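## Task

Take one of the grey pegs resting on the table and push it fully into a free hole of the black carbon ball held by the other gripper, so that it snaps and locks in place.

## Robot and tools

Robot: two six-joint UR-type arms, left_arm and right_arm, each ending in a Robotiq 2F-85 two-finger gripper with a wrist camera. One gripper already holds the ball; the other must pick up a peg and insert it.

Frame: every position, velocity and target uses the scene frame. Its origin sits at table-top height halfway between the nominal arm bases; +z points up, +x points out across the table, and left_arm is on the +y side (image left/right does not match these names). Calibrated bases: left_arm (-0.053, +0.481, +0.033) m, right_arm (-0.058, -0.522, +0.033) m. Reported hand poses may be wrong by a few cm.

Gripper geometry: fingers extend along the gripper's +z and close along its y. end_effector_position is the point between the pads when shut; fingertips stick out about 19 mm past it when closed, 6 mm when fully open. A block protrudes about 10 cm toward the gripper's +x.

The 18-number row (used by execute_actions and move): first 9 for left_arm, then 9 for right_arm, always all 18 even if one arm is idle. Per arm: dx, dy, dz, rx, ry, rz, then gripper position, force_limit, speed. All values lie in [-1, 1]. dx..rz are an offset (not a pose) from that arm's Hand target as it stood when the action or move began, along scene axes; 1.0 equals 0.6 m of travel or 180 degrees of turn; rx, ry, rz form a single rotation vector, turning about the Hand target's position. Six zeros re-request the current Hand target. Gripper position is absolute: +1 fully open (85 mm), about -0.8 pads touch, -1 closes until blocked. force_limit (-1 soft to +1 hard) and speed (-1 about 20 mm/s, 0 about 85, +1 about 150) shape grip strength; both start at +1. To leave a gripper unchanged, resend its previous three numbers, since 0 is itself a command.

execute_actions(actions, cameras): actions is a list of actions; each action is a list of up to 15 rows, one per 1/30 s step, and a short table repeats its final row. Every row in an action counts from the same start pose. Repeating an offset in a new action moves further. An empty actions list returns state plus all camera images; cameras selects images by name (["all"], [] or names).

move(target, speed, blend, stop_force, zero, blocking, cameras): straight-line paths toward offsets from the Hand targets. target is one 18-number row or a list of up to 15 rows, all offsets from the same starting Hand targets. speed is in m/s, 0.002 to 3.6, default 0.25 (rotation up to twice that in rad/s); one value or one per target. blend in metres rounds corners of a list. stop_force in N (3 to 120) ends an arm's path when the wrist sensor feels that much push; do not rely on it while the gripper rotates, and leave it out when backing off something. zero (only with stop_force) chooses whether to re-zero first. blocking=false returns early; not allowed with stop_force. Paths do not avoid obstacles; they last 0.5 to 10 s. Avoid routing a path near an arm's own base.

wait(seconds 0 to 10), stop() to brake a running move, zoom_image(camera, region [x0,y0,x1,y1] pixels, at most 504x504) on cam_high, cam_low, cam_left_wrist or cam_right_wrist (all 896x504), zero_wrist_force(arm), read_manual(section="licences"), finished_scene(scene 1 or 2) ends the scene irrevocably once the peg is locked.

Results: per arm end_effector_position (m), end_effector_quat_wxyz, velocities, Hand target (last commanded pose after clipping; next offsets start from it), Tool commands, Joint positions and torques, Wrist force/torque in the gripper's own axes plus a peak line. object_status: 0 moving, 1 blocked while opening, 2 blocked while closing (a real grip), 3 reached requested position or pads met. position_measured is in counts: 3 open, 78 about 60 mm, 130 about 40 mm, 180 about 20 mm, 230 closed. move adds a move: line such as done, off_target, moving, held or fault, with limits=paced (pose clipped) or limits=held (steps withheld). Lines for MOTOR HOT or faults may appear.

Behaviour: commanded orientation is clipped to within 32 degrees of the current one each step. Grippers often stop short of the Hand target; send the remaining distance as an offset. To grip, send -1 and confirm status 2; a changed force_limit or speed only applies with a new position (differ by 0.01 or more). Arms are stiff: overshooting a firm contact can trigger a fault.

Avoid: net force around 150 N or joint contact torque at the limits (142 N m big joints, 26.6 N m wrist joints) causes a 10 s stop. Do not let arms or fingers press each other, drop or fling parts, let anything leave the table, grip a resting part very hard, or slam into things. Insert slowly with a modest stop_force, then retreat without it. Long stretched-out or loaded holding heats motors.

Each tool is called after "Call:" as name(argument=value, ...), one argument or row to a line, values as JSON.

## Session

Call:
execute_actions(
  actions=[],
)

Scene clock: 0.00 s.
left_arm: end_effector_position=(+0.0871, -0.0351, +0.1654) position_measured=175 object_status=3 end_effector_quat_wxyz=(+0.506, +0.693, -0.440, +0.265) | right_arm: end_effector_position=(+0.3713, -0.5195, +0.2361) position_measured=3 object_status=3 end_effector_quat_wxyz=(+0.000, -0.003, +1.000, +0.000)
Joint positions: left_arm=[-1.477 -0.997 2.507 -4.293 -1.737 -3.602] | right_arm=[3.458 -1.419 -2.042 -1.252 1.571 0.316]
Joint velocities: within noise
Joint torques (N m): no reading
Wrist force (N): no reading
Wrist torque (N m): no reading
Wrist force, peak (N): no reading
Hand target: left_arm +0.0871, -0.0351, +0.1654; +0.506, +0.693, -0.440, +0.265 | right_arm +0.3713, -0.5195, +0.2361; +0.000, -0.003, +1.000, +0.000
Tool commands: left_gripper/position=-0.396078 left_gripper/force_limit=+1.0 left_gripper/speed=-1.0 right_gripper/position=+1.0 right_gripper/force_limit=+1.0 right_gripper/speed=+1.0

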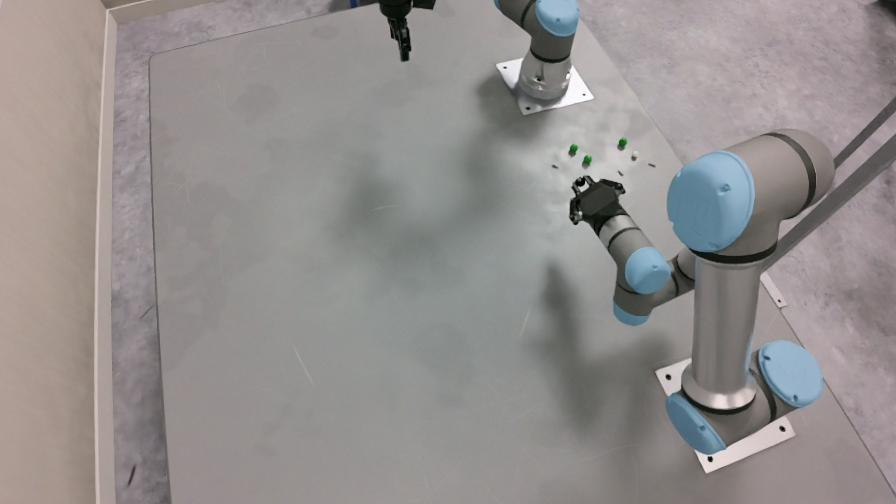

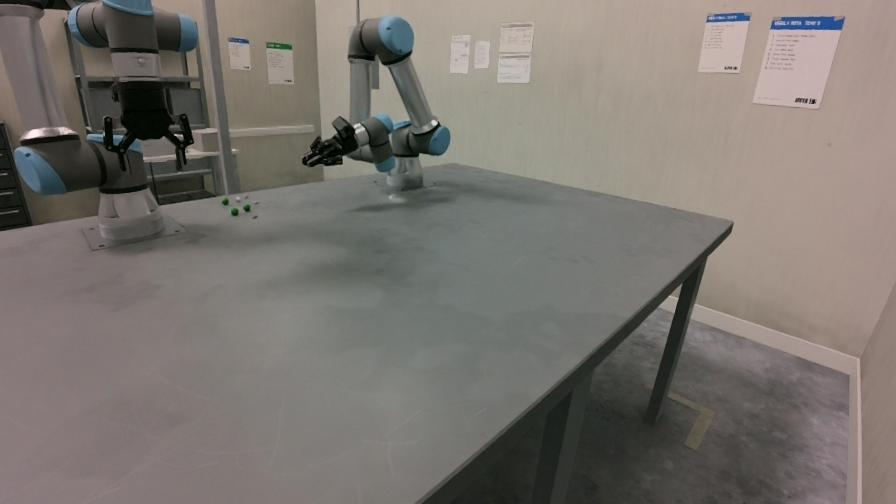

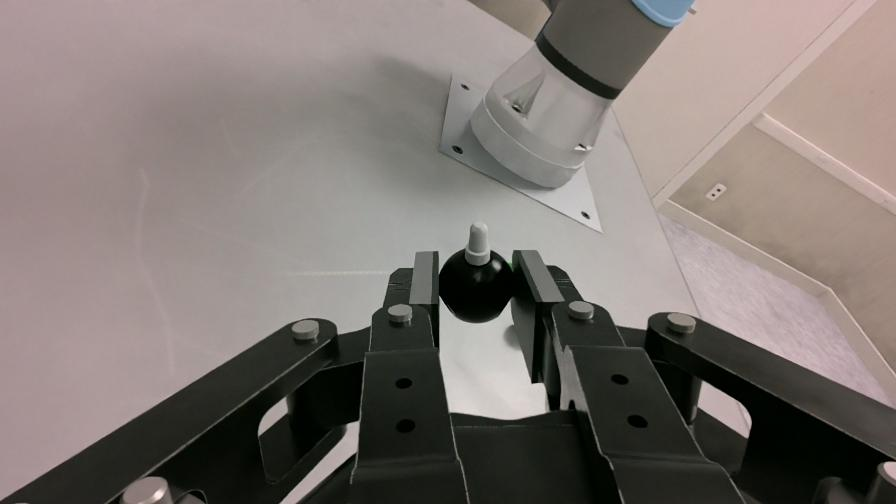

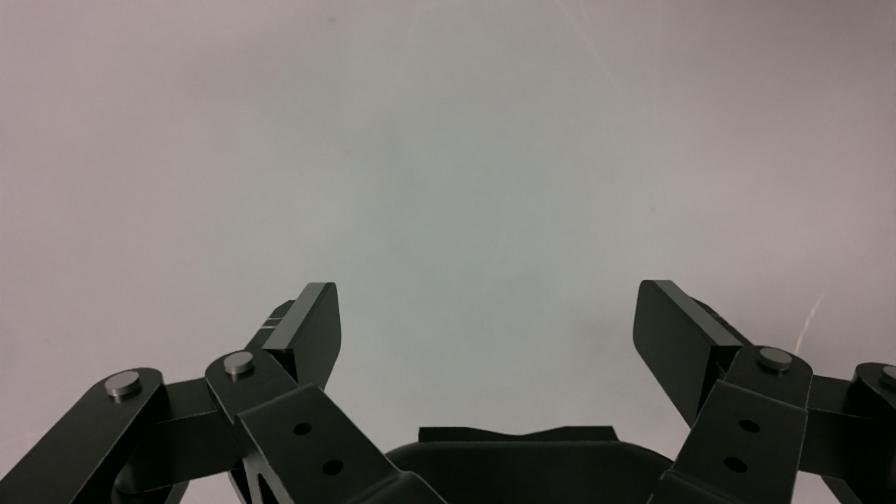

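Call:
zoom_image(
  camera="cam_left_wrist",
  region=[380, 180, 580, 380],
)

Call:
zoom_image(
  camera="cam_high",
  region=[530, 120, 680, 210],
)

Call:
zoom_image(
  camera="cam_low",
  region=[200, 130, 380, 230],
)

Scaled by 2.520.

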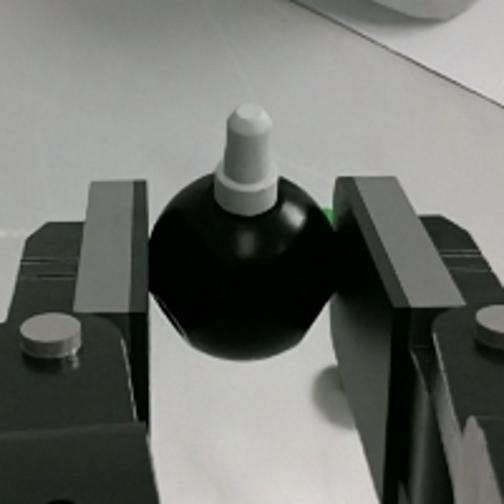

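Scaled by 3.360.

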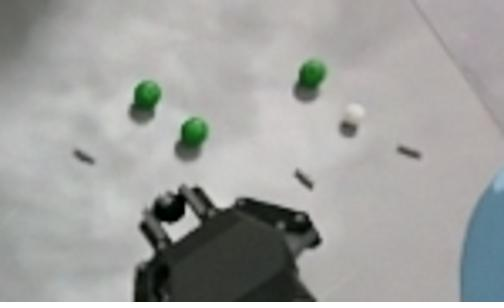

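Scaled by 2.800.

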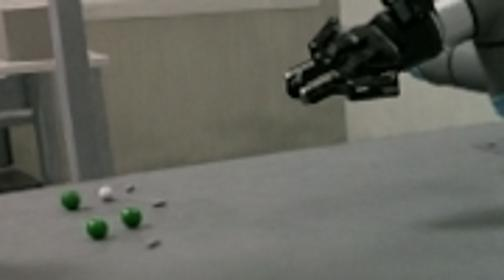

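Call:
move(
  target=[0.355,-0.025,0.14,0,0,0,-0.396078,1,-1, -0.569,0.555,-0.06,0,0,0,1,1,1],
  speed=0.3,
  cameras=["cam_right_wrist","cam_left_wrist","cam_high"],
)

Scene clock: 26.57 s.
left_arm: end_effector_position=(+0.3001, -0.0501, +0.2494) position_measured=175 object_status=3 end_effector_quat_wxyz=(+0.506, +0.693, -0.440, +0.265) | right_arm: end_effector_position=(+0.0299, -0.1866, +0.2001) position_measured=3 object_status=3 end_effector_quat_wxyz=(+0.000, -0.003, +1.000, +0.000)
Joint positions: left_arm=[-0.949 -1.102 2.084 -3.67 -2.225 -3.376] | right_arm=[4.846 -1.218 -2.283 -1.212 1.571 1.705]
Joint torques (N m): left_arm=[13.97 -23.43 -26.53 -1.5 -2.76 1.35] | right_arm=[11.13 1.99 37.12 5.18 -1.1 2.66]
Wrist force (N): left_arm=[0.1 0.0 0.2] | right_arm=[-0.6 0.2 -0.2]
Wrist torque (N m): left_arm=[-0.03 -0.01 -0.08] | right_arm=[0.03 0.09 -0.18]
Wrist force, peak (N): left_arm=[1.1 -0.8 -0.1] | right_arm=[1.8 1.6 -0.1]
Hand target: left_arm +0.3001, -0.0501, +0.2494; +0.506, +0.693, -0.440, +0.265 | right_arm +0.0299, -0.1865, +0.2001; +0.000, -0.003, +1.000, +0.000
Off the commanded pose: left_arm 0.000 m, 0 deg | right_arm 0.000 m, 0 deg.
move: done
camera_calibration:
cam_left_wrist: T_world_to_cam=[[-0.880091, -0.0761278, 0.468662, 0.148157], [-0.398701, 0.654493, -0.642399, 0.326773], [-0.257832, -0.752226, -0.606366, 0.319916], [0, 0, 0, 1]] pos_world=[0.343161, 0.0380579, 0.334469]
cam_right_wrist: T_world_to_cam=[[0.00497648, 0.999911, 0.0123926, 0.190062], [0.94266, -0.00882656, 0.333638, -0.0694495], [0.333718, 0.0100217, -0.94262, 0.302304], [0, 0, 0, 1]] pos_world=[-0.0363627, -0.193687, 0.305773]
Images, in order (width x height): cam_high 896x504, cam_left_wrist 896x504, cam_right_wrist 896x504.

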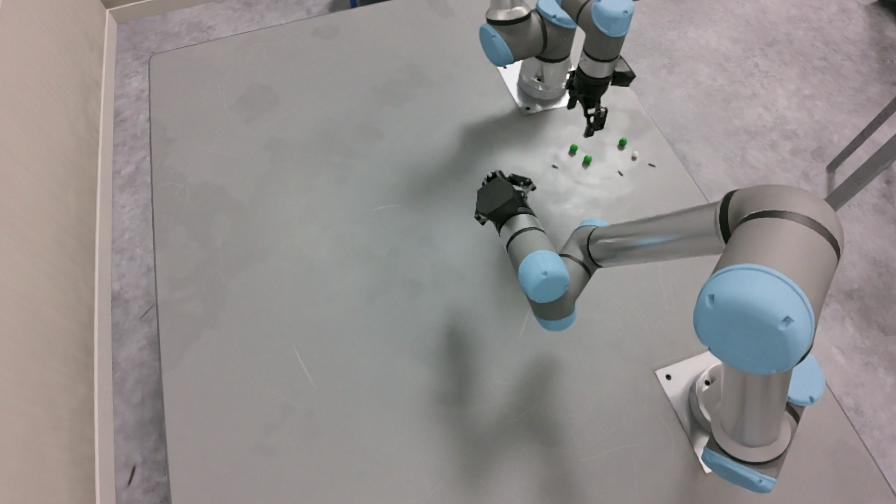

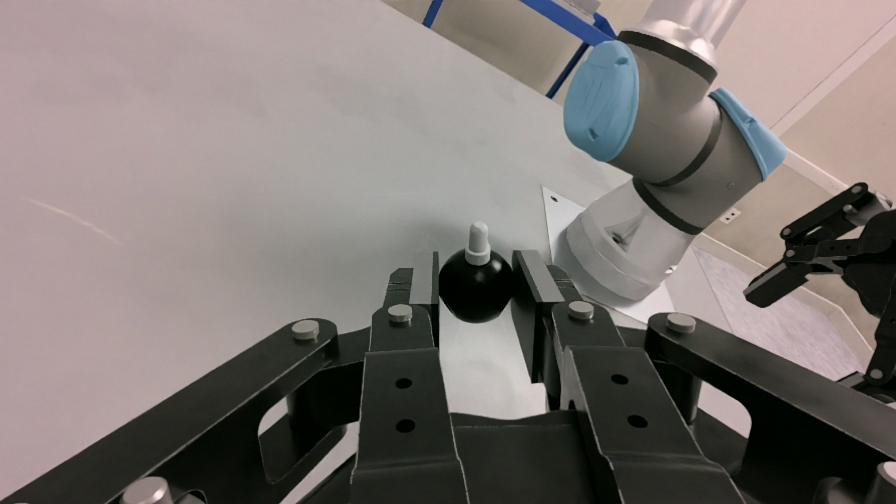

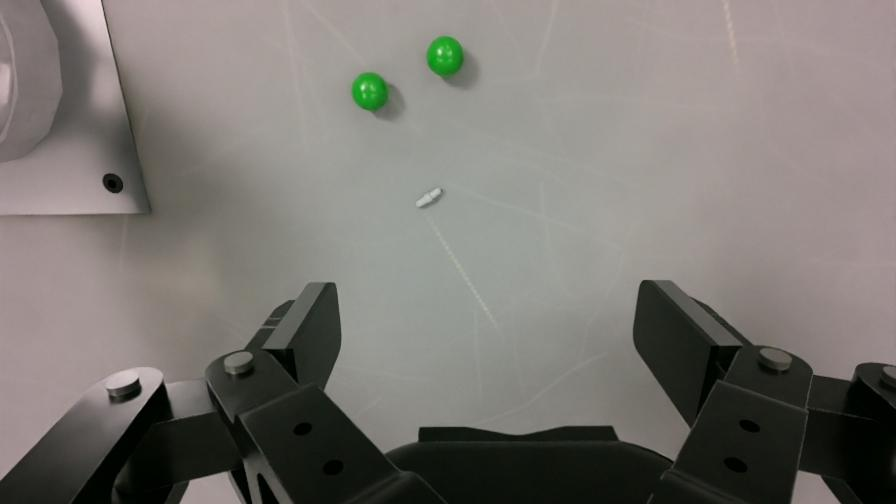

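Call:
zoom_image(
  camera="cam_right_wrist",
  region=[400, 170, 460, 230],
)

Call:
zoom_image(
  camera="cam_left_wrist",
  region=[420, 210, 540, 330],
)

Scaled by 8.400.

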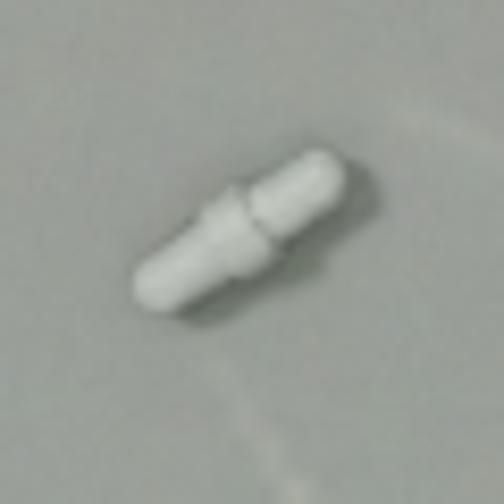

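Scaled by 4.200.

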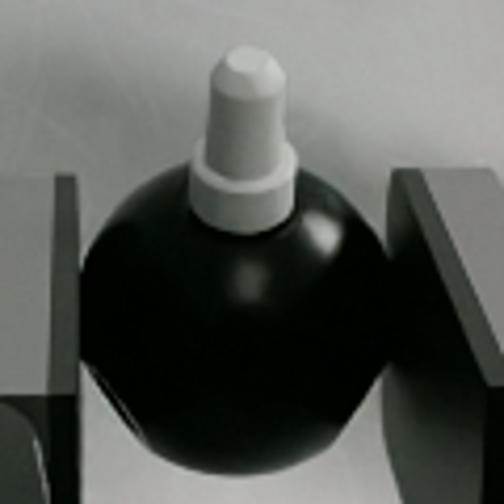

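Call:
move(
  target=[0,0,0,-0.117,-0.160,-0.004,-0.396078,1,-1, 0.016,-0.049,-0.217,0,0,0.687,1,1,1],
  speed=0.4,
  cameras=["cam_right_wrist","cam_left_wrist"],
)

Scene clock: 90.50 s.
left_arm: end_effector_position=(+0.3001, -0.0501, +0.2494) position_measured=175 object_status=3 end_effector_quat_wxyz=(+0.500, +0.500, -0.500, +0.500) | right_arm: end_effector_position=(+0.0395, -0.2159, +0.0699) position_measured=3 object_status=3 end_effector_quat_wxyz=(+0.000, +0.883, -0.470, +0.000)
Joint positions: left_arm=[-0.964 -0.847 2.039 -4.334 -2.179 -3.141] | right_arm=[4.828 -1.395 -2.57 -0.748 1.571 -0.472]
Joint torques (N m): left_arm=[12.85 -28.47 -22.77 -2.99 -2.03 1.44] | right_arm=[-9.64 5.34 9.02 4.79 1.56 -2.5]
Wrist force (N): left_arm=[-0.3 -1.1 0.2] | right_arm=[-0.3 0.0 -0.1]
Wrist torque (N m): left_arm=[-0.35 0.23 0.23] | right_arm=[0.00 0.07 0.01]
Wrist force, peak (N): left_arm=[-0.2 -1.4 0.1] | right_arm=[-0.1 0.1 -0.7]
Hand target: left_arm +0.3001, -0.0501, +0.2494; +0.500, +0.500, -0.500, +0.500 | right_arm +0.0395, -0.2159, +0.0699; +0.000, +0.883, -0.470, +0.000
Off the commanded pose: left_arm 0.000 m, 0 deg | right_arm 0.000 m, 0 deg.
move: done
camera_calibration:
cam_left_wrist: T_world_to_cam=[[-0.999682, 0.0233063, -0.00963579, 0.308282], [0.0173377, 0.357641, -0.933698, 0.259675], [-0.0183149, -0.933568, -0.357931, 0.17699], [0, 0, 0, 1]] pos_world=[0.306924, 0.0651765, 0.308779]
cam_right_wrist: T_world_to_cam=[[-0.835072, -0.550003, 0.0123268, -0.0805912], [-0.515081, 0.789529, 0.333669, 0.194626], [-0.193251, 0.272288, -0.94261, 0.254103], [0, 0, 0, 1]] pos_world=[0.0820547, -0.267178, 0.175573]
Images, in order (width x height): cam_left_wrist 896x504, cam_right_wrist 896x504.

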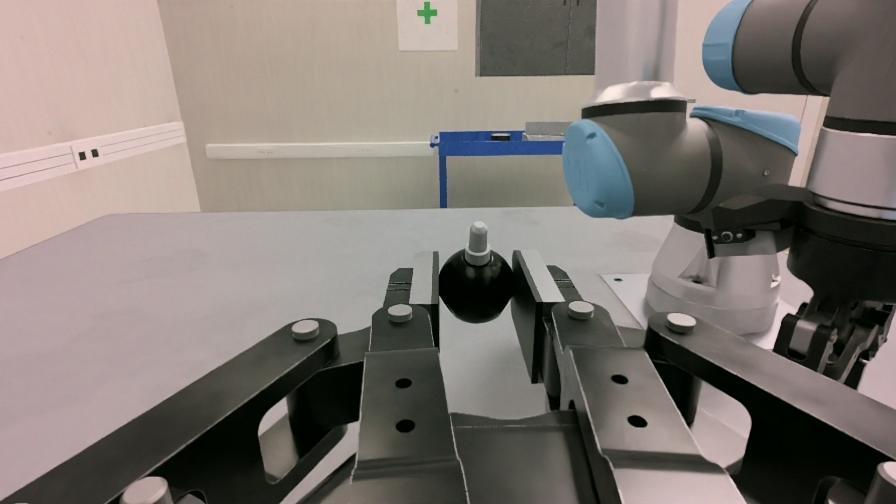

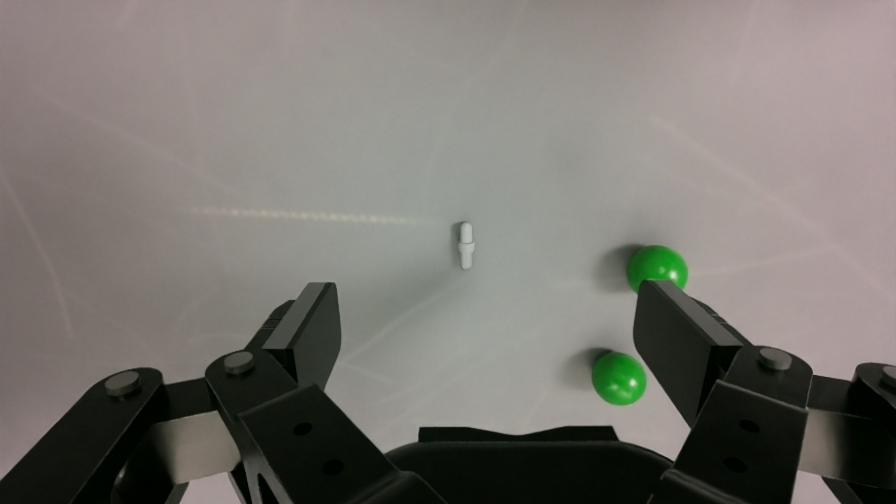

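Call:
zoom_image(
  camera="cam_right_wrist",
  region=[200, 250, 400, 430],
)

Call:
zoom_image(
  camera="cam_left_wrist",
  region=[400, 200, 560, 340],
)

Scaled by 2.520.

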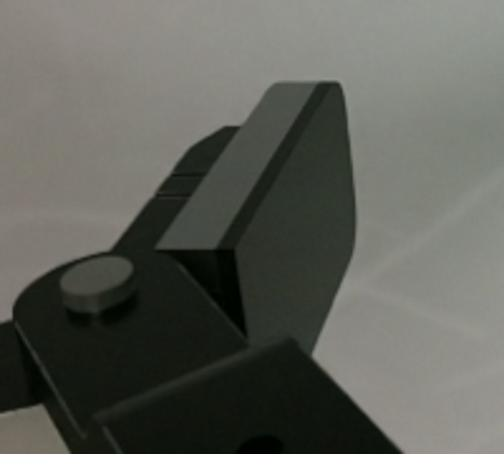

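Scaled by 3.150.

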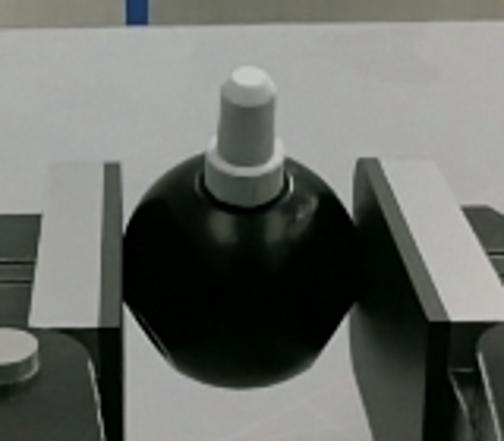

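Call:
move(
  target=[0,0,0,0,0,0,-0.396078,1,-1, 0.0195,-0.0127,-0.055,0,0,0,-0.206,-1,1],
  speed=0.2,
  cameras=["cam_right_wrist"],
)

Scene clock: 112.70 s.
left_arm: end_effector_position=(+0.3001, -0.0501, +0.2494) position_measured=175 object_status=3 end_effector_quat_wxyz=(+0.500, +0.500, -0.500, +0.500) | right_arm: end_effector_position=(+0.0512, -0.2236, +0.0369) position_measured=155 object_status=0 end_effector_quat_wxyz=(+0.000, +0.883, -0.470, +0.000)
Joint positions: left_arm=[-0.964 -0.847 2.039 -4.334 -2.179 -3.141] | right_arm=[4.79 -1.502 -2.622 -0.589 1.571 -0.51]
Joint torques (N m): left_arm=[14.11 -25.97 -22.61 -3.33 -2.29 1.46] | right_arm=[-10.48 7.67 6.12 4.83 1.73 -2.54]
Wrist force (N): left_arm=[-0.3 -0.8 0.0] | right_arm=[-0.2 0.1 -0.2]
Wrist torque (N m): left_arm=[-0.30 0.24 0.23] | right_arm=[0.01 0.03 0.02]
Wrist force, peak (N): left_arm=[-0.6 -1.2 -0.2] | right_arm=[-0.6 0.3 -0.7]
Hand target: left_arm +0.3001, -0.0501, +0.2494; +0.500, +0.500, -0.500, +0.500 | right_arm +0.0512, -0.2236, +0.0369; +0.000, +0.883, -0.470, +0.000
Off the commanded pose: left_arm 0.000 m, 0 deg | right_arm 0.000 m, 0 deg.
move: done
camera_calibration:
cam_right_wrist: T_world_to_cam=[[-0.834974, -0.55015, 0.0124092, -0.0746554], [-0.515204, 0.78946, 0.333643, 0.217661], [-0.19335, 0.27219, -0.942618, 0.227311], [0, 0, 0, 1]] pos_world=[0.0937552, -0.274778, 0.142573]
Images, in order (width x height): cam_right_wrist 896x504.

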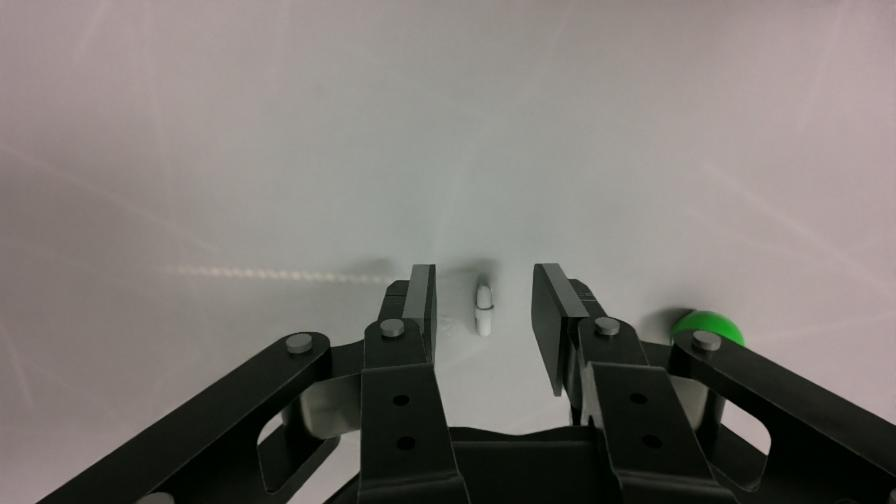

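Call:
move(
  target=[0,0,0,0,0,0,-0.396078,1,-1, 0.0005,-0.001,-0.0165,0,0,0,-0.56,-1,1],
  speed=0.1,
  cameras=["cam_right_wrist"],
)

Call:
zoom_image(
  camera="cam_right_wrist",
  region=[420, 240, 550, 370],
)

Scene clock: 120.13 s.
left_arm: end_effector_position=(+0.3001, -0.0501, +0.2494) position_measured=175 object_status=3 end_effector_quat_wxyz=(+0.500, +0.500, -0.500, +0.500) | right_arm: end_effector_position=(+0.0515, -0.2242, +0.0270) position_measured=200 object_status=3 end_effector_quat_wxyz=(+0.000, +0.883, -0.470, +0.000)
Joint positions: left_arm=[-0.964 -0.847 2.039 -4.334 -2.179 -3.141] | right_arm=[4.789 -1.54 -2.634 -0.538 1.571 -0.511]
Joint torques (N m): left_arm=[13.12 -27.3 -22.04 -3.1 -2.26 1.32] | right_arm=[-9.54 5.32 5.55 4.92 0.64 -2.4]
Wrist force (N): left_arm=[-0.5 -1.1 0.1] | right_arm=[-0.3 0.0 -0.1]
Wrist torque (N m): left_arm=[-0.34 0.27 0.24] | right_arm=[-0.01 0.05 0.01]
Wrist force, peak (N): left_arm=[-0.5 -1.5 0.1] | right_arm=[-0.3 0.2 -0.7]
Hand target: left_arm +0.3001, -0.0501, +0.2494; +0.500, +0.500, -0.500, +0.500 | right_arm +0.0515, -0.2242, +0.0270; +0.000, +0.883, -0.470, +0.000
Off the commanded pose: left_arm 0.000 m, 0 deg | right_arm 0.000 m, 0 deg.
move: done
camera_calibration:
cam_right_wrist: T_world_to_cam=[[-0.834974, -0.550149, 0.0124094, -0.0746121], [-0.515203, 0.789461, 0.333643, 0.221593], [-0.19335, 0.27219, -0.942618, 0.218201], [0, 0, 0, 1]] pos_world=[0.0940552, -0.275378, 0.132673]
Images, in order (width x height): cam_right_wrist 896x504.

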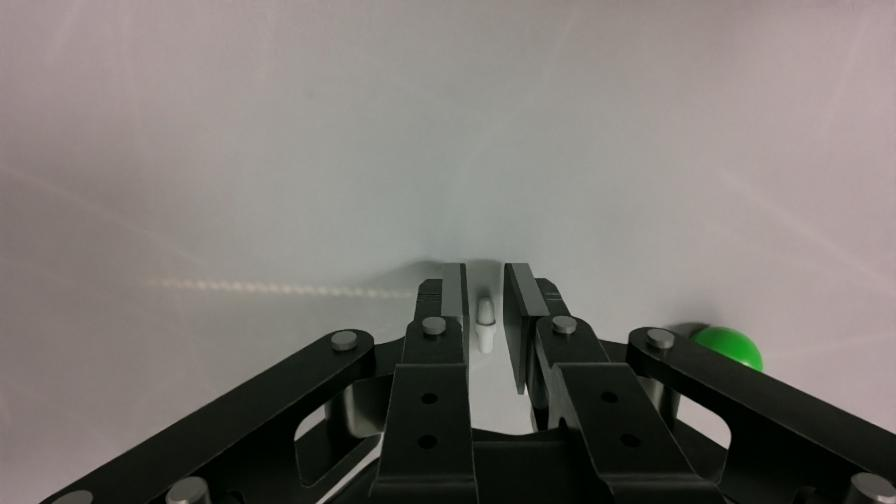

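Scaled by 3.877.

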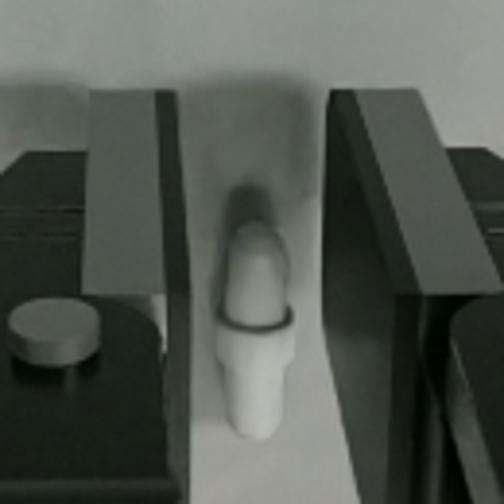

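Call:
move(
  target=[0,0,0,0,0,0,-0.396078,1,-1, -0.0009,0.0014,-0.026,0,0,0,-0.56,-1,1],
  speed=0.01,
  stop_force=5,
  cameras=["cam_right_wrist"],
)

Call:
zoom_image(
  camera="cam_right_wrist",
  region=[420, 240, 550, 370],
)

Scene clock: 135.03 s.
left_arm: end_effector_position=(+0.3001, -0.0501, +0.2494) position_measured=175 object_status=3 end_effector_quat_wxyz=(+0.500, +0.500, -0.500, +0.500) | right_arm: end_effector_position=(+0.0512, -0.2238, +0.0196) position_measured=200 object_status=3 end_effector_quat_wxyz=(+0.000, +0.883, -0.470, +0.000)
Joint positions: left_arm=[-0.964 -0.847 2.039 -4.334 -2.179 -3.141] | right_arm=[4.79 -1.572 -2.641 -0.499 1.571 -0.51]
Joint torques (N m): left_arm=[13.01 -27.23 -22.07 -3.43 -2.29 0.97] | right_arm=[0.49 18.68 25.72 2.27 0.1 -0.61]
Wrist force (N): left_arm=[-0.4 -1.0 0.0] | right_arm=[-0.7 0.0 -1.0]
Wrist torque (N m): left_arm=[-0.33 0.26 0.24] | right_arm=[0.06 0.02 -0.19]
Wrist force, peak (N): left_arm=[-0.5 -1.4 -0.1] | right_arm=[28.4 15.3 -74.9]
Hand target: left_arm +0.3001, -0.0501, +0.2494; +0.500, +0.500, -0.500, +0.500 | right_arm +0.0512, -0.2238, +0.0196; +0.000, +0.883, -0.470, +0.000 (not the last commanded pose)
Off the commanded pose: left_arm 0.000 m, 0 deg | right_arm 0.008 m, 0 deg.
move: contact (right_arm)
camera_calibration:
cam_right_wrist: T_world_to_cam=[[-0.835002, -0.550107, 0.0124281, -0.0744555], [-0.515157, 0.78949, 0.333643, 0.223646], [-0.193351, 0.27219, -0.942618, 0.211078], [0, 0, 0, 1]] pos_world=[0.0938548, -0.274979, 0.125273]
Images, in order (width x height): cam_right_wrist 896x504.

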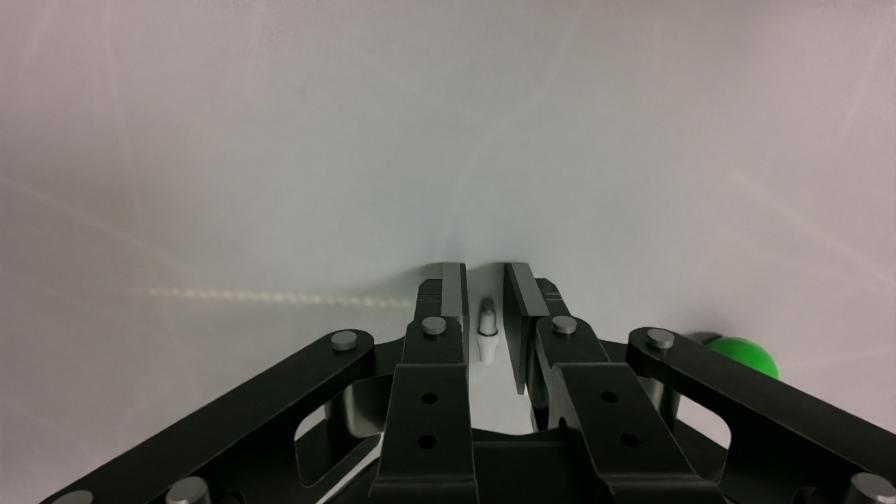

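Scaled by 3.877.

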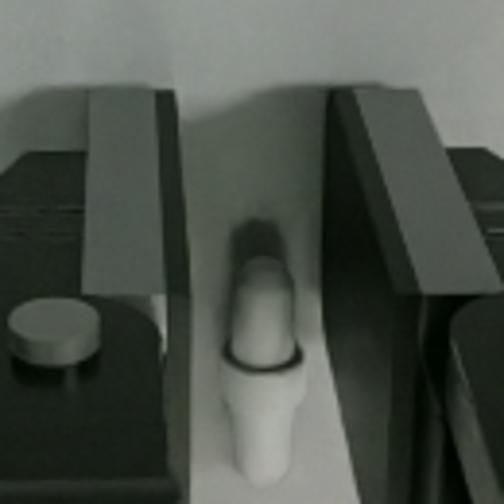

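Call:
move(
  target=[0,0,0,0,0,0,-0.396078,1,-1, -0.00175,0.0008,0.0025,0,0,0,-0.56,-1,1],
  speed=0.02,
)

Call:
move(
  target=[0,0,0,0,0,0,-0.396078,1,-1, 0,0,0,0,0,0,-1,0,-1],
  speed=0.02,
  cameras=["cam_right_wrist"],
)

Call:
zoom_image(
  camera="cam_right_wrist",
  region=[420, 240, 550, 370],
)

Scene clock: 143.83 s.
left_arm: end_effector_position=(+0.3001, -0.0501, +0.2494) position_measured=175 object_status=3 end_effector_quat_wxyz=(+0.500, +0.500, -0.500, +0.500) | right_arm: end_effector_position=(+0.0502, -0.2233, +0.0211) position_measured=200 object_status=3 end_effector_quat_wxyz=(+0.000, +0.883, -0.470, +0.000)
Joint positions: left_arm=[-0.964 -0.847 2.039 -4.334 -2.179 -3.141] | right_arm=[4.793 -1.566 -2.639 -0.507 1.571 -0.506]
Joint torques (N m): left_arm=[12.98 -27.42 -21.14 -3.23 -2.29 0.59] | right_arm=[9.01 20.16 25.13 1.14 0.63 2.37]
Wrist force (N): left_arm=[-0.3 -0.9 0.2] | right_arm=[-0.2 0.1 -0.1]
Wrist torque (N m): left_arm=[-0.32 0.24 0.23] | right_arm=[0.02 0.03 -0.19]
Wrist force, peak (N): left_arm=[-0.5 -1.4 -0.3] | right_arm=[-0.6 0.1 -1.5]
Hand target: left_arm +0.3001, -0.0501, +0.2494; +0.500, +0.500, -0.500, +0.500 | right_arm +0.0502, -0.2233, +0.0211; +0.000, +0.883, -0.470, +0.000
Off the commanded pose: left_arm 0.000 m, 0 deg | right_arm 0.000 m, 0 deg.
move: done

Scene clock: 144.87 s.
left_arm: end_effector_position=(+0.3001, -0.0501, +0.2494) position_measured=175 object_status=3 end_effector_quat_wxyz=(+0.500, +0.500, -0.500, +0.500) | right_arm: end_effector_position=(+0.0502, -0.2233, +0.0211) position_measured=226 object_status=0 end_effector_quat_wxyz=(+0.000, +0.883, -0.470, +0.000)
Joint positions: left_arm=[-0.964 -0.847 2.039 -4.334 -2.179 -3.141] | right_arm=[4.793 -1.566 -2.639 -0.507 1.571 -0.506]
Joint torques (N m): left_arm=[12.66 -28.37 -21.26 -3.08 -2.27 0.74] | right_arm=[11.27 19.66 24.37 1.36 0.6 2.21]
Wrist force (N): left_arm=[-0.5 -1.1 -0.1] | right_arm=[0.5 0.2 -0.6]
Wrist torque (N m): left_arm=[-0.35 0.27 0.23] | right_arm=[0.03 -0.02 -0.19]
Wrist force, peak (N): left_arm=[-0.8 -1.4 0.1] | right_arm=[0.0 0.4 -0.8]
Hand target: left_arm +0.3001, -0.0501, +0.2494; +0.500, +0.500, -0.500, +0.500 | right_arm +0.0502, -0.2233, +0.0211; +0.000, +0.883, -0.470, +0.000
Off the commanded pose: left_arm 0.000 m, 0 deg | right_arm 0.000 m, 0 deg.
move: done
camera_calibration:
cam_right_wrist: T_world_to_cam=[[-0.835002, -0.550107, 0.0124281, -0.0751726], [-0.515157, 0.78949, 0.333643, 0.222263], [-0.193351, 0.27219, -0.942618, 0.21217], [0, 0, 0, 1]] pos_world=[0.0927548, -0.274579, 0.126773]
Images, in order (width x height): cam_right_wrist 896x504.

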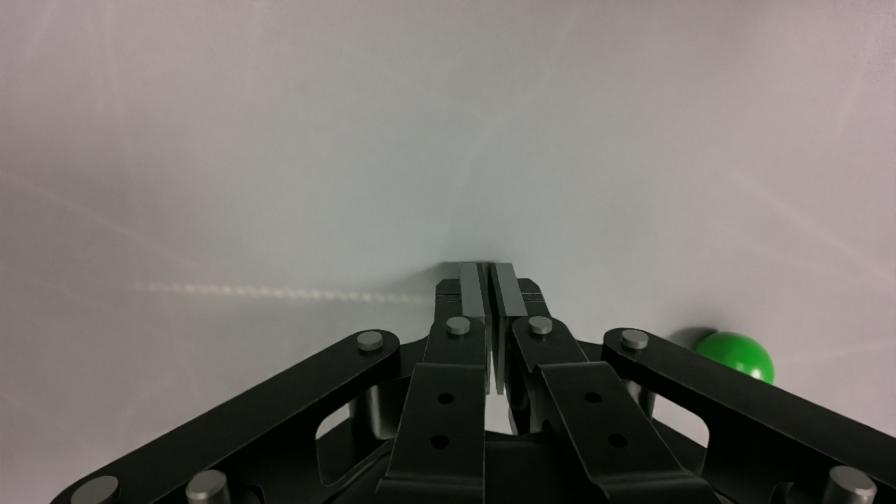

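Scaled by 3.877.

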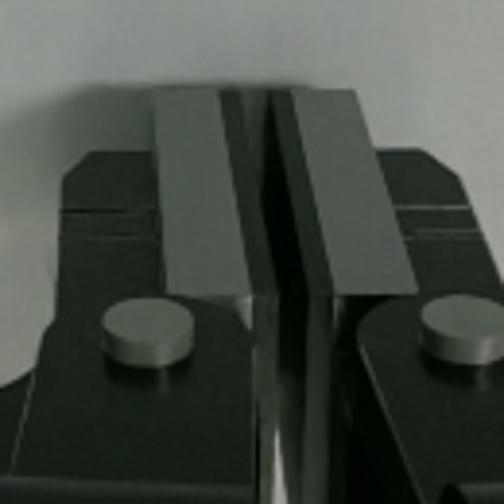

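Call:
wait(
  seconds=0.2,
)

Scene clock: 148.17 s.
left_arm: end_effector_position=(+0.3001, -0.0501, +0.2494) position_measured=175 object_status=3 end_effector_quat_wxyz=(+0.500, +0.500, -0.500, +0.500) | right_arm: end_effector_position=(+0.0502, -0.2233, +0.0211) position_measured=226 object_status=2 end_effector_quat_wxyz=(+0.000, +0.883, -0.470, +0.000)
Joint positions: left_arm=[-0.964 -0.847 2.039 -4.334 -2.179 -3.141] | right_arm=[4.793 -1.566 -2.639 -0.507 1.571 -0.506]
Joint torques (N m): left_arm=[13.52 -27.01 -21.28 -3.03 -2.21 0.2] | right_arm=[10.61 18.79 24.58 1.79 0.53 2.17]
Wrist force (N): left_arm=[-0.5 -1.1 -0.4] | right_arm=[0.2 0.4 -0.7]
Wrist torque (N m): left_arm=[-0.36 0.28 0.24] | right_arm=[0.05 0.01 -0.19]
Wrist force, peak (N): left_arm=[-0.5 -1.3 -0.1] | right_arm=[0.4 0.2 -0.9]
Hand target: left_arm +0.3001, -0.0501, +0.2494; +0.500, +0.500, -0.500, +0.500 | right_arm +0.0502, -0.2233, +0.0211; +0.000, +0.883, -0.470, +0.000
Tool commands: left_gripper/position=-0.396078 left_gripper/force_limit=+1.0 left_gripper/speed=-1.0 right_gripper/position=-1.0 right_gripper/force_limit=+0.0 right_gripper/speed=-1.0
Off the commanded pose: left_arm 0.000 m, 0 deg | right_arm 0.000 m, 0 deg.
wait: 0.20 s; at rest from the start

Call:
move(
  target=[
    [0,0,0,0,0,0,-0.396078,1,-1, 0,0,0.2,0,0,0,-1,0,-1],
    [0,0,0,0,0,0,-0.396078,1,-1, 0.4163,0.192,0.5165,0.2158,0.0653,-0.1796,-1,0,-1],
  ],
  speed=0.25,
  blend=[0.05,0],
  cameras=["cam_right_wrist","cam_left_wrist","cam_high"],
)

Call:
zoom_image(
  camera="cam_left_wrist",
  region=[380, 180, 580, 380],
)

Call:
zoom_image(
  camera="cam_right_wrist",
  region=[380, 180, 580, 380],
)

Scene clock: 174.13 s.
left_arm: end_effector_position=(+0.3001, -0.0501, +0.2494) position_measured=175 object_status=3 end_effector_quat_wxyz=(+0.500, +0.500, -0.500, +0.500) | right_arm: end_effector_position=(+0.2999, -0.1081, +0.3310) position_measured=226 object_status=2 end_effector_quat_wxyz=(-0.243, +0.666, -0.663, -0.241)
Joint positions: left_arm=[-0.964 -0.847 2.039 -4.334 -2.179 -3.141] | right_arm=[4.055 -1.496 -2.031 -0.597 1.971 -0.534]
Joint torques (N m): left_arm=[12.18 -27.64 -22.4 -3.34 -2.17 -0.1] | right_arm=[-10.03 16.11 38.14 5.43 2.38 2.33]
Wrist force (N): left_arm=[-0.5 -1.2 0.0] | right_arm=[0.7 0.5 0.2]
Wrist torque (N m): left_arm=[-0.36 0.27 0.23] | right_arm=[0.09 -0.05 -0.13]
Wrist force, peak (N): left_arm=[-0.4 -1.4 0.2] | right_arm=[0.0 0.3 1.6]
Hand target: left_arm +0.3001, -0.0501, +0.2494; +0.500, +0.500, -0.500, +0.500 | right_arm +0.2999, -0.1081, +0.3310; -0.243, +0.666, -0.663, -0.241
Off the commanded pose: left_arm 0.000 m, 0 deg | right_arm 0.000 m, 0 deg.
move: done
camera_calibration:
cam_left_wrist: T_world_to_cam=[[-0.999682, 0.0233063, -0.00963579, 0.308282], [0.0173377, 0.357641, -0.933698, 0.259675], [-0.0183149, -0.933568, -0.357931, 0.17699], [0, 0, 0, 1]] pos_world=[0.306924, 0.0651765, 0.308779]
cam_right_wrist: T_world_to_cam=[[-0.99991, -0.00328739, 0.0129998, 0.301312], [0.0095332, 0.507492, 0.861604, -0.206018], [-0.00942972, 0.86165, -0.507415, 0.385741], [0, 0, 0, 1]] pos_world=[0.306886, -0.226831, 0.369319]
Images, in order (width x height): cam_high 896x504, cam_left_wrist 896x504, cam_right_wrist 896x504.

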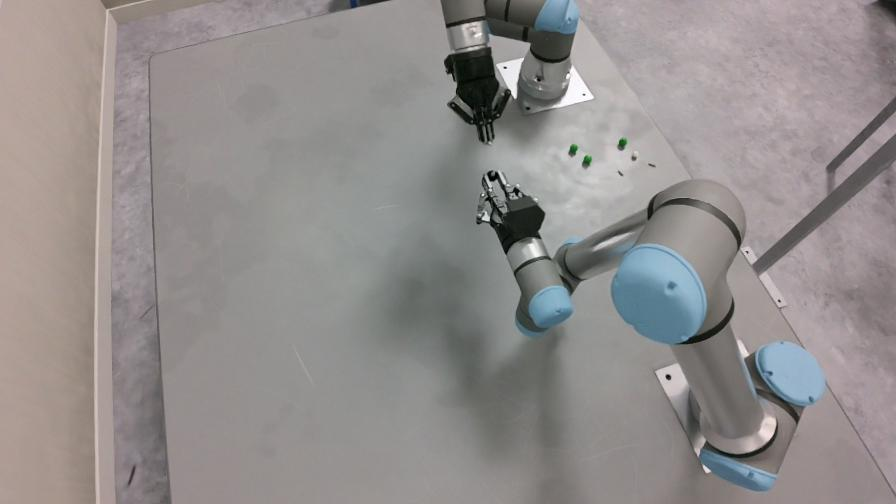

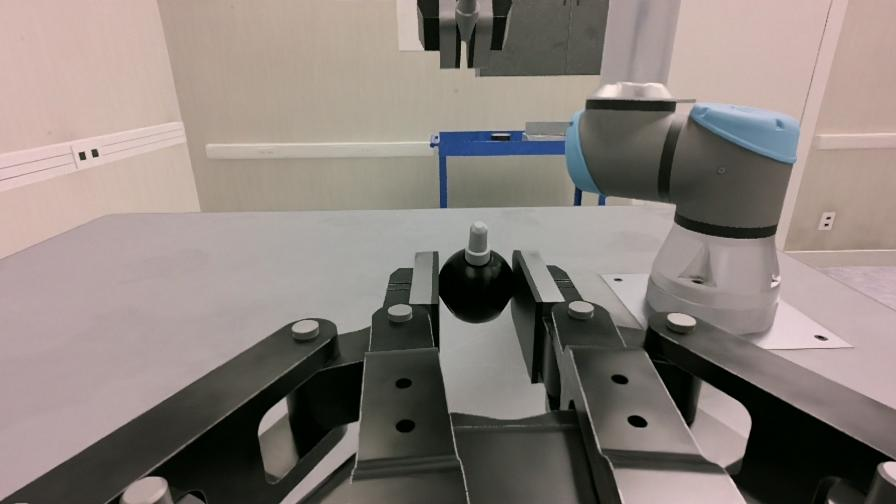

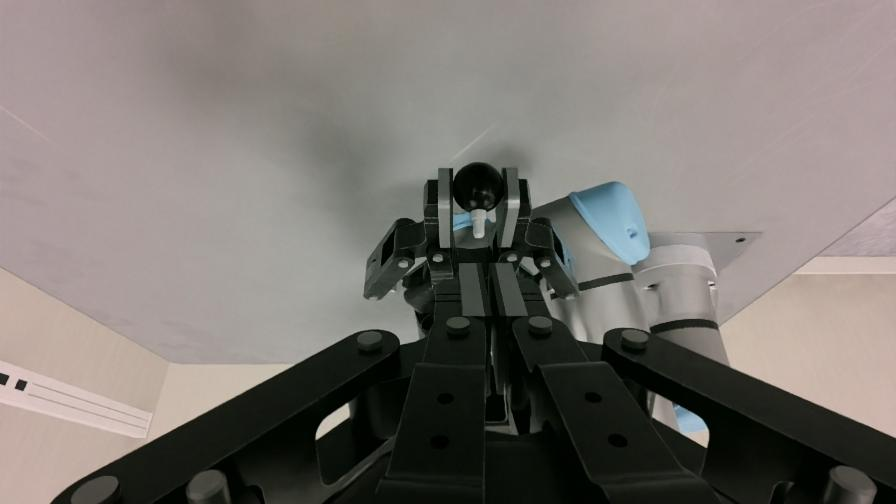

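Scaled by 2.520.

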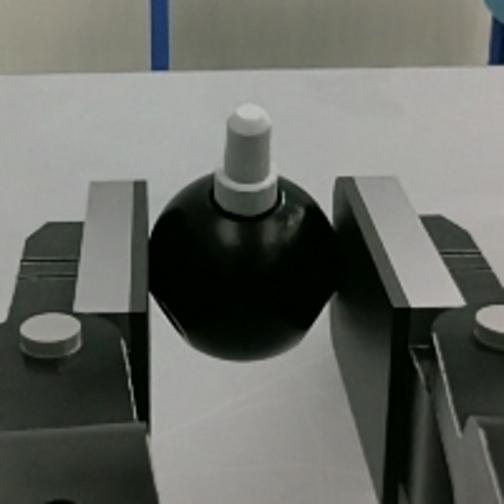

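Scaled by 2.520.

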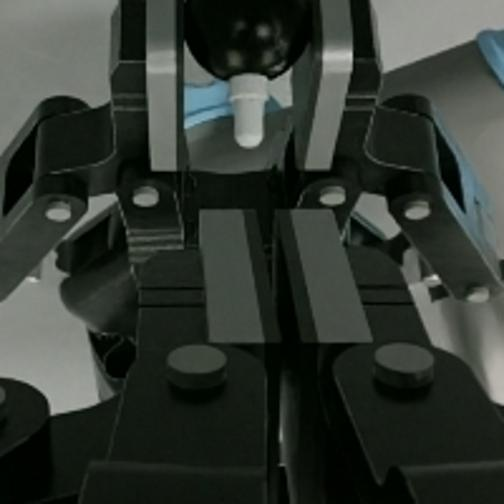

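Call:
zoom_image(
  camera="cam_right_wrist",
  region=[430, 140, 530, 240],
)

Call:
zoom_image(
  camera="cam_left_wrist",
  region=[400, 0, 540, 100],
)

Scaled by 5.040.

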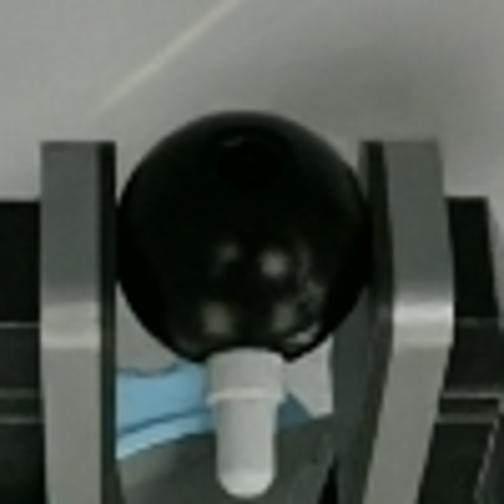

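Scaled by 3.600.

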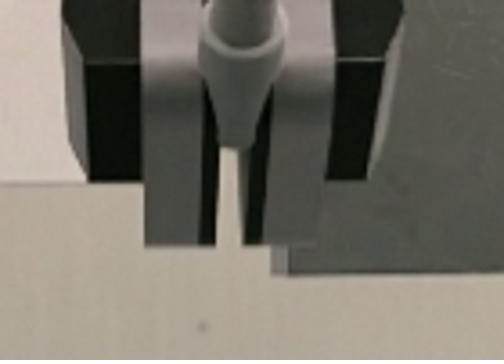

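Call:
move(
  target=[0,0,0,0,0,0,-0.396078,1,-1, 0,-0.0365,-0.0637,0.1389,0,0,-1,0,-1],
  speed=0.25,
  cameras=["cam_right_wrist","cam_left_wrist"],
)

Call:
zoom_image(
  camera="cam_right_wrist",
  region=[420, 160, 540, 280],
)

Call:
zoom_image(
  camera="cam_left_wrist",
  region=[400, 0, 540, 140],
)

Scene clock: 193.70 s.
left_arm: end_effector_position=(+0.3001, -0.0501, +0.2494) position_measured=175 object_status=3 end_effector_quat_wxyz=(+0.500, +0.500, -0.500, +0.500) | right_arm: end_effector_position=(+0.2999, -0.1300, +0.2928) position_measured=226 object_status=2 end_effector_quat_wxyz=(-0.381, +0.598, -0.595, -0.379)
Joint positions: left_arm=[-0.964 -0.847 2.039 -4.334 -2.179 -3.141] | right_arm=[3.902 -1.707 -2.299 0.273 2.282 -0.418]
Joint torques (N m): left_arm=[12.77 -27.57 -20.04 -3.15 -2.32 -0.3] | right_arm=[-10.45 16.61 8.16 5.39 2.33 2.38]
Wrist force (N): left_arm=[-0.2 -1.1 0.0] | right_arm=[1.0 1.2 0.2]
Wrist torque (N m): left_arm=[-0.34 0.22 0.23] | right_arm=[0.20 -0.06 -0.12]
Wrist force, peak (N): left_arm=[-0.6 -1.4 0.1] | right_arm=[1.8 1.2 -0.1]
Hand target: left_arm +0.3001, -0.0501, +0.2494; +0.500, +0.500, -0.500, +0.500 | right_arm +0.2999, -0.1300, +0.2928; -0.381, +0.598, -0.595, -0.379
Off the commanded pose: left_arm 0.000 m, 0 deg | right_arm 0.000 m, 0 deg.
move: done
camera_calibration:
cam_left_wrist: T_world_to_cam=[[-0.999682, 0.0233063, -0.00963579, 0.308282], [0.0173377, 0.357641, -0.933698, 0.259675], [-0.0183149, -0.933568, -0.357931, 0.17699], [0, 0, 0, 1]] pos_world=[0.306924, 0.0651765, 0.308779]
cam_right_wrist: T_world_to_cam=[[-0.999909, -0.00846639, 0.0104909, 0.301799], [0.00963314, 0.0956804, 0.995365, -0.254769], [-0.00943093, 0.995376, -0.0955901, 0.281984], [0, 0, 0, 1]] pos_world=[0.306885, -0.253749, 0.277377]
Images, in order (width x height): cam_left_wrist 896x504, cam_right_wrist 896x504.

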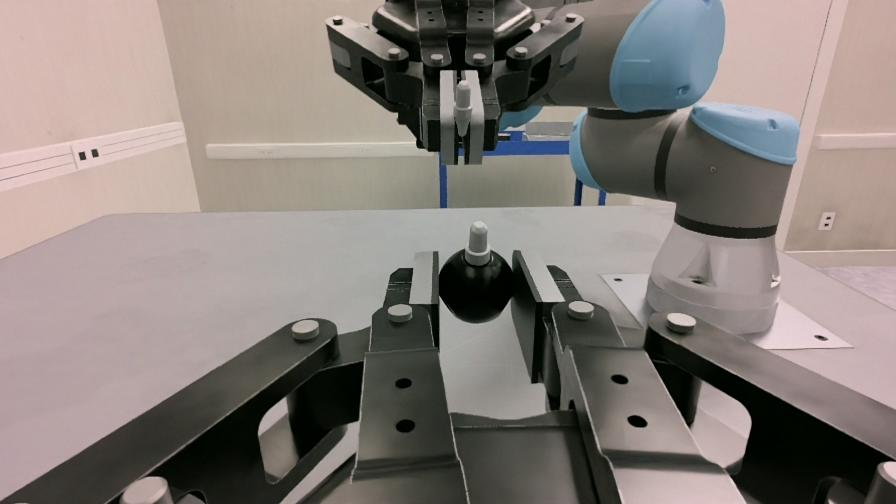

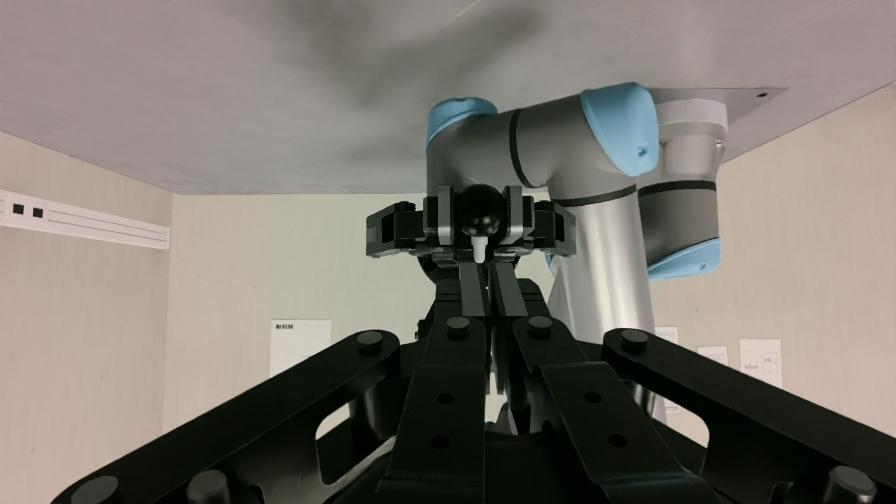

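Scaled by 4.200.

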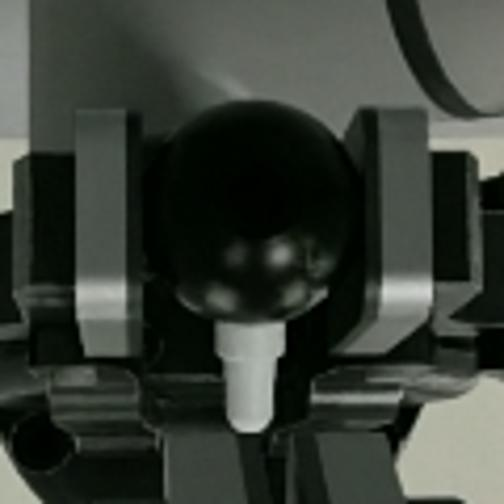

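Scaled by 3.600.

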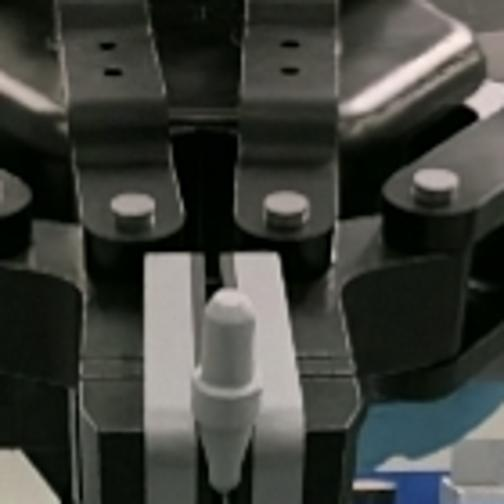

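Call:
zoom_image(
  camera="cam_right_wrist",
  region=[450, 180, 512, 242],
)

Scaled by 8.129.

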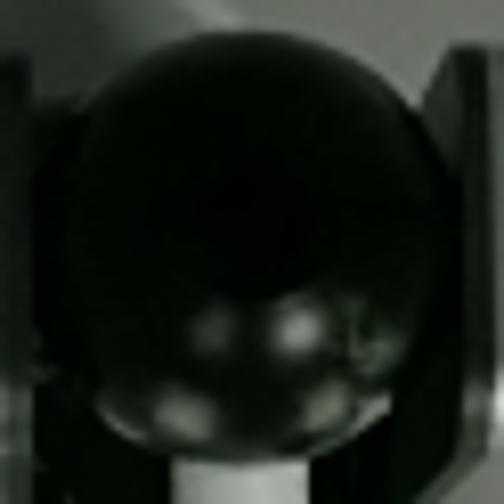

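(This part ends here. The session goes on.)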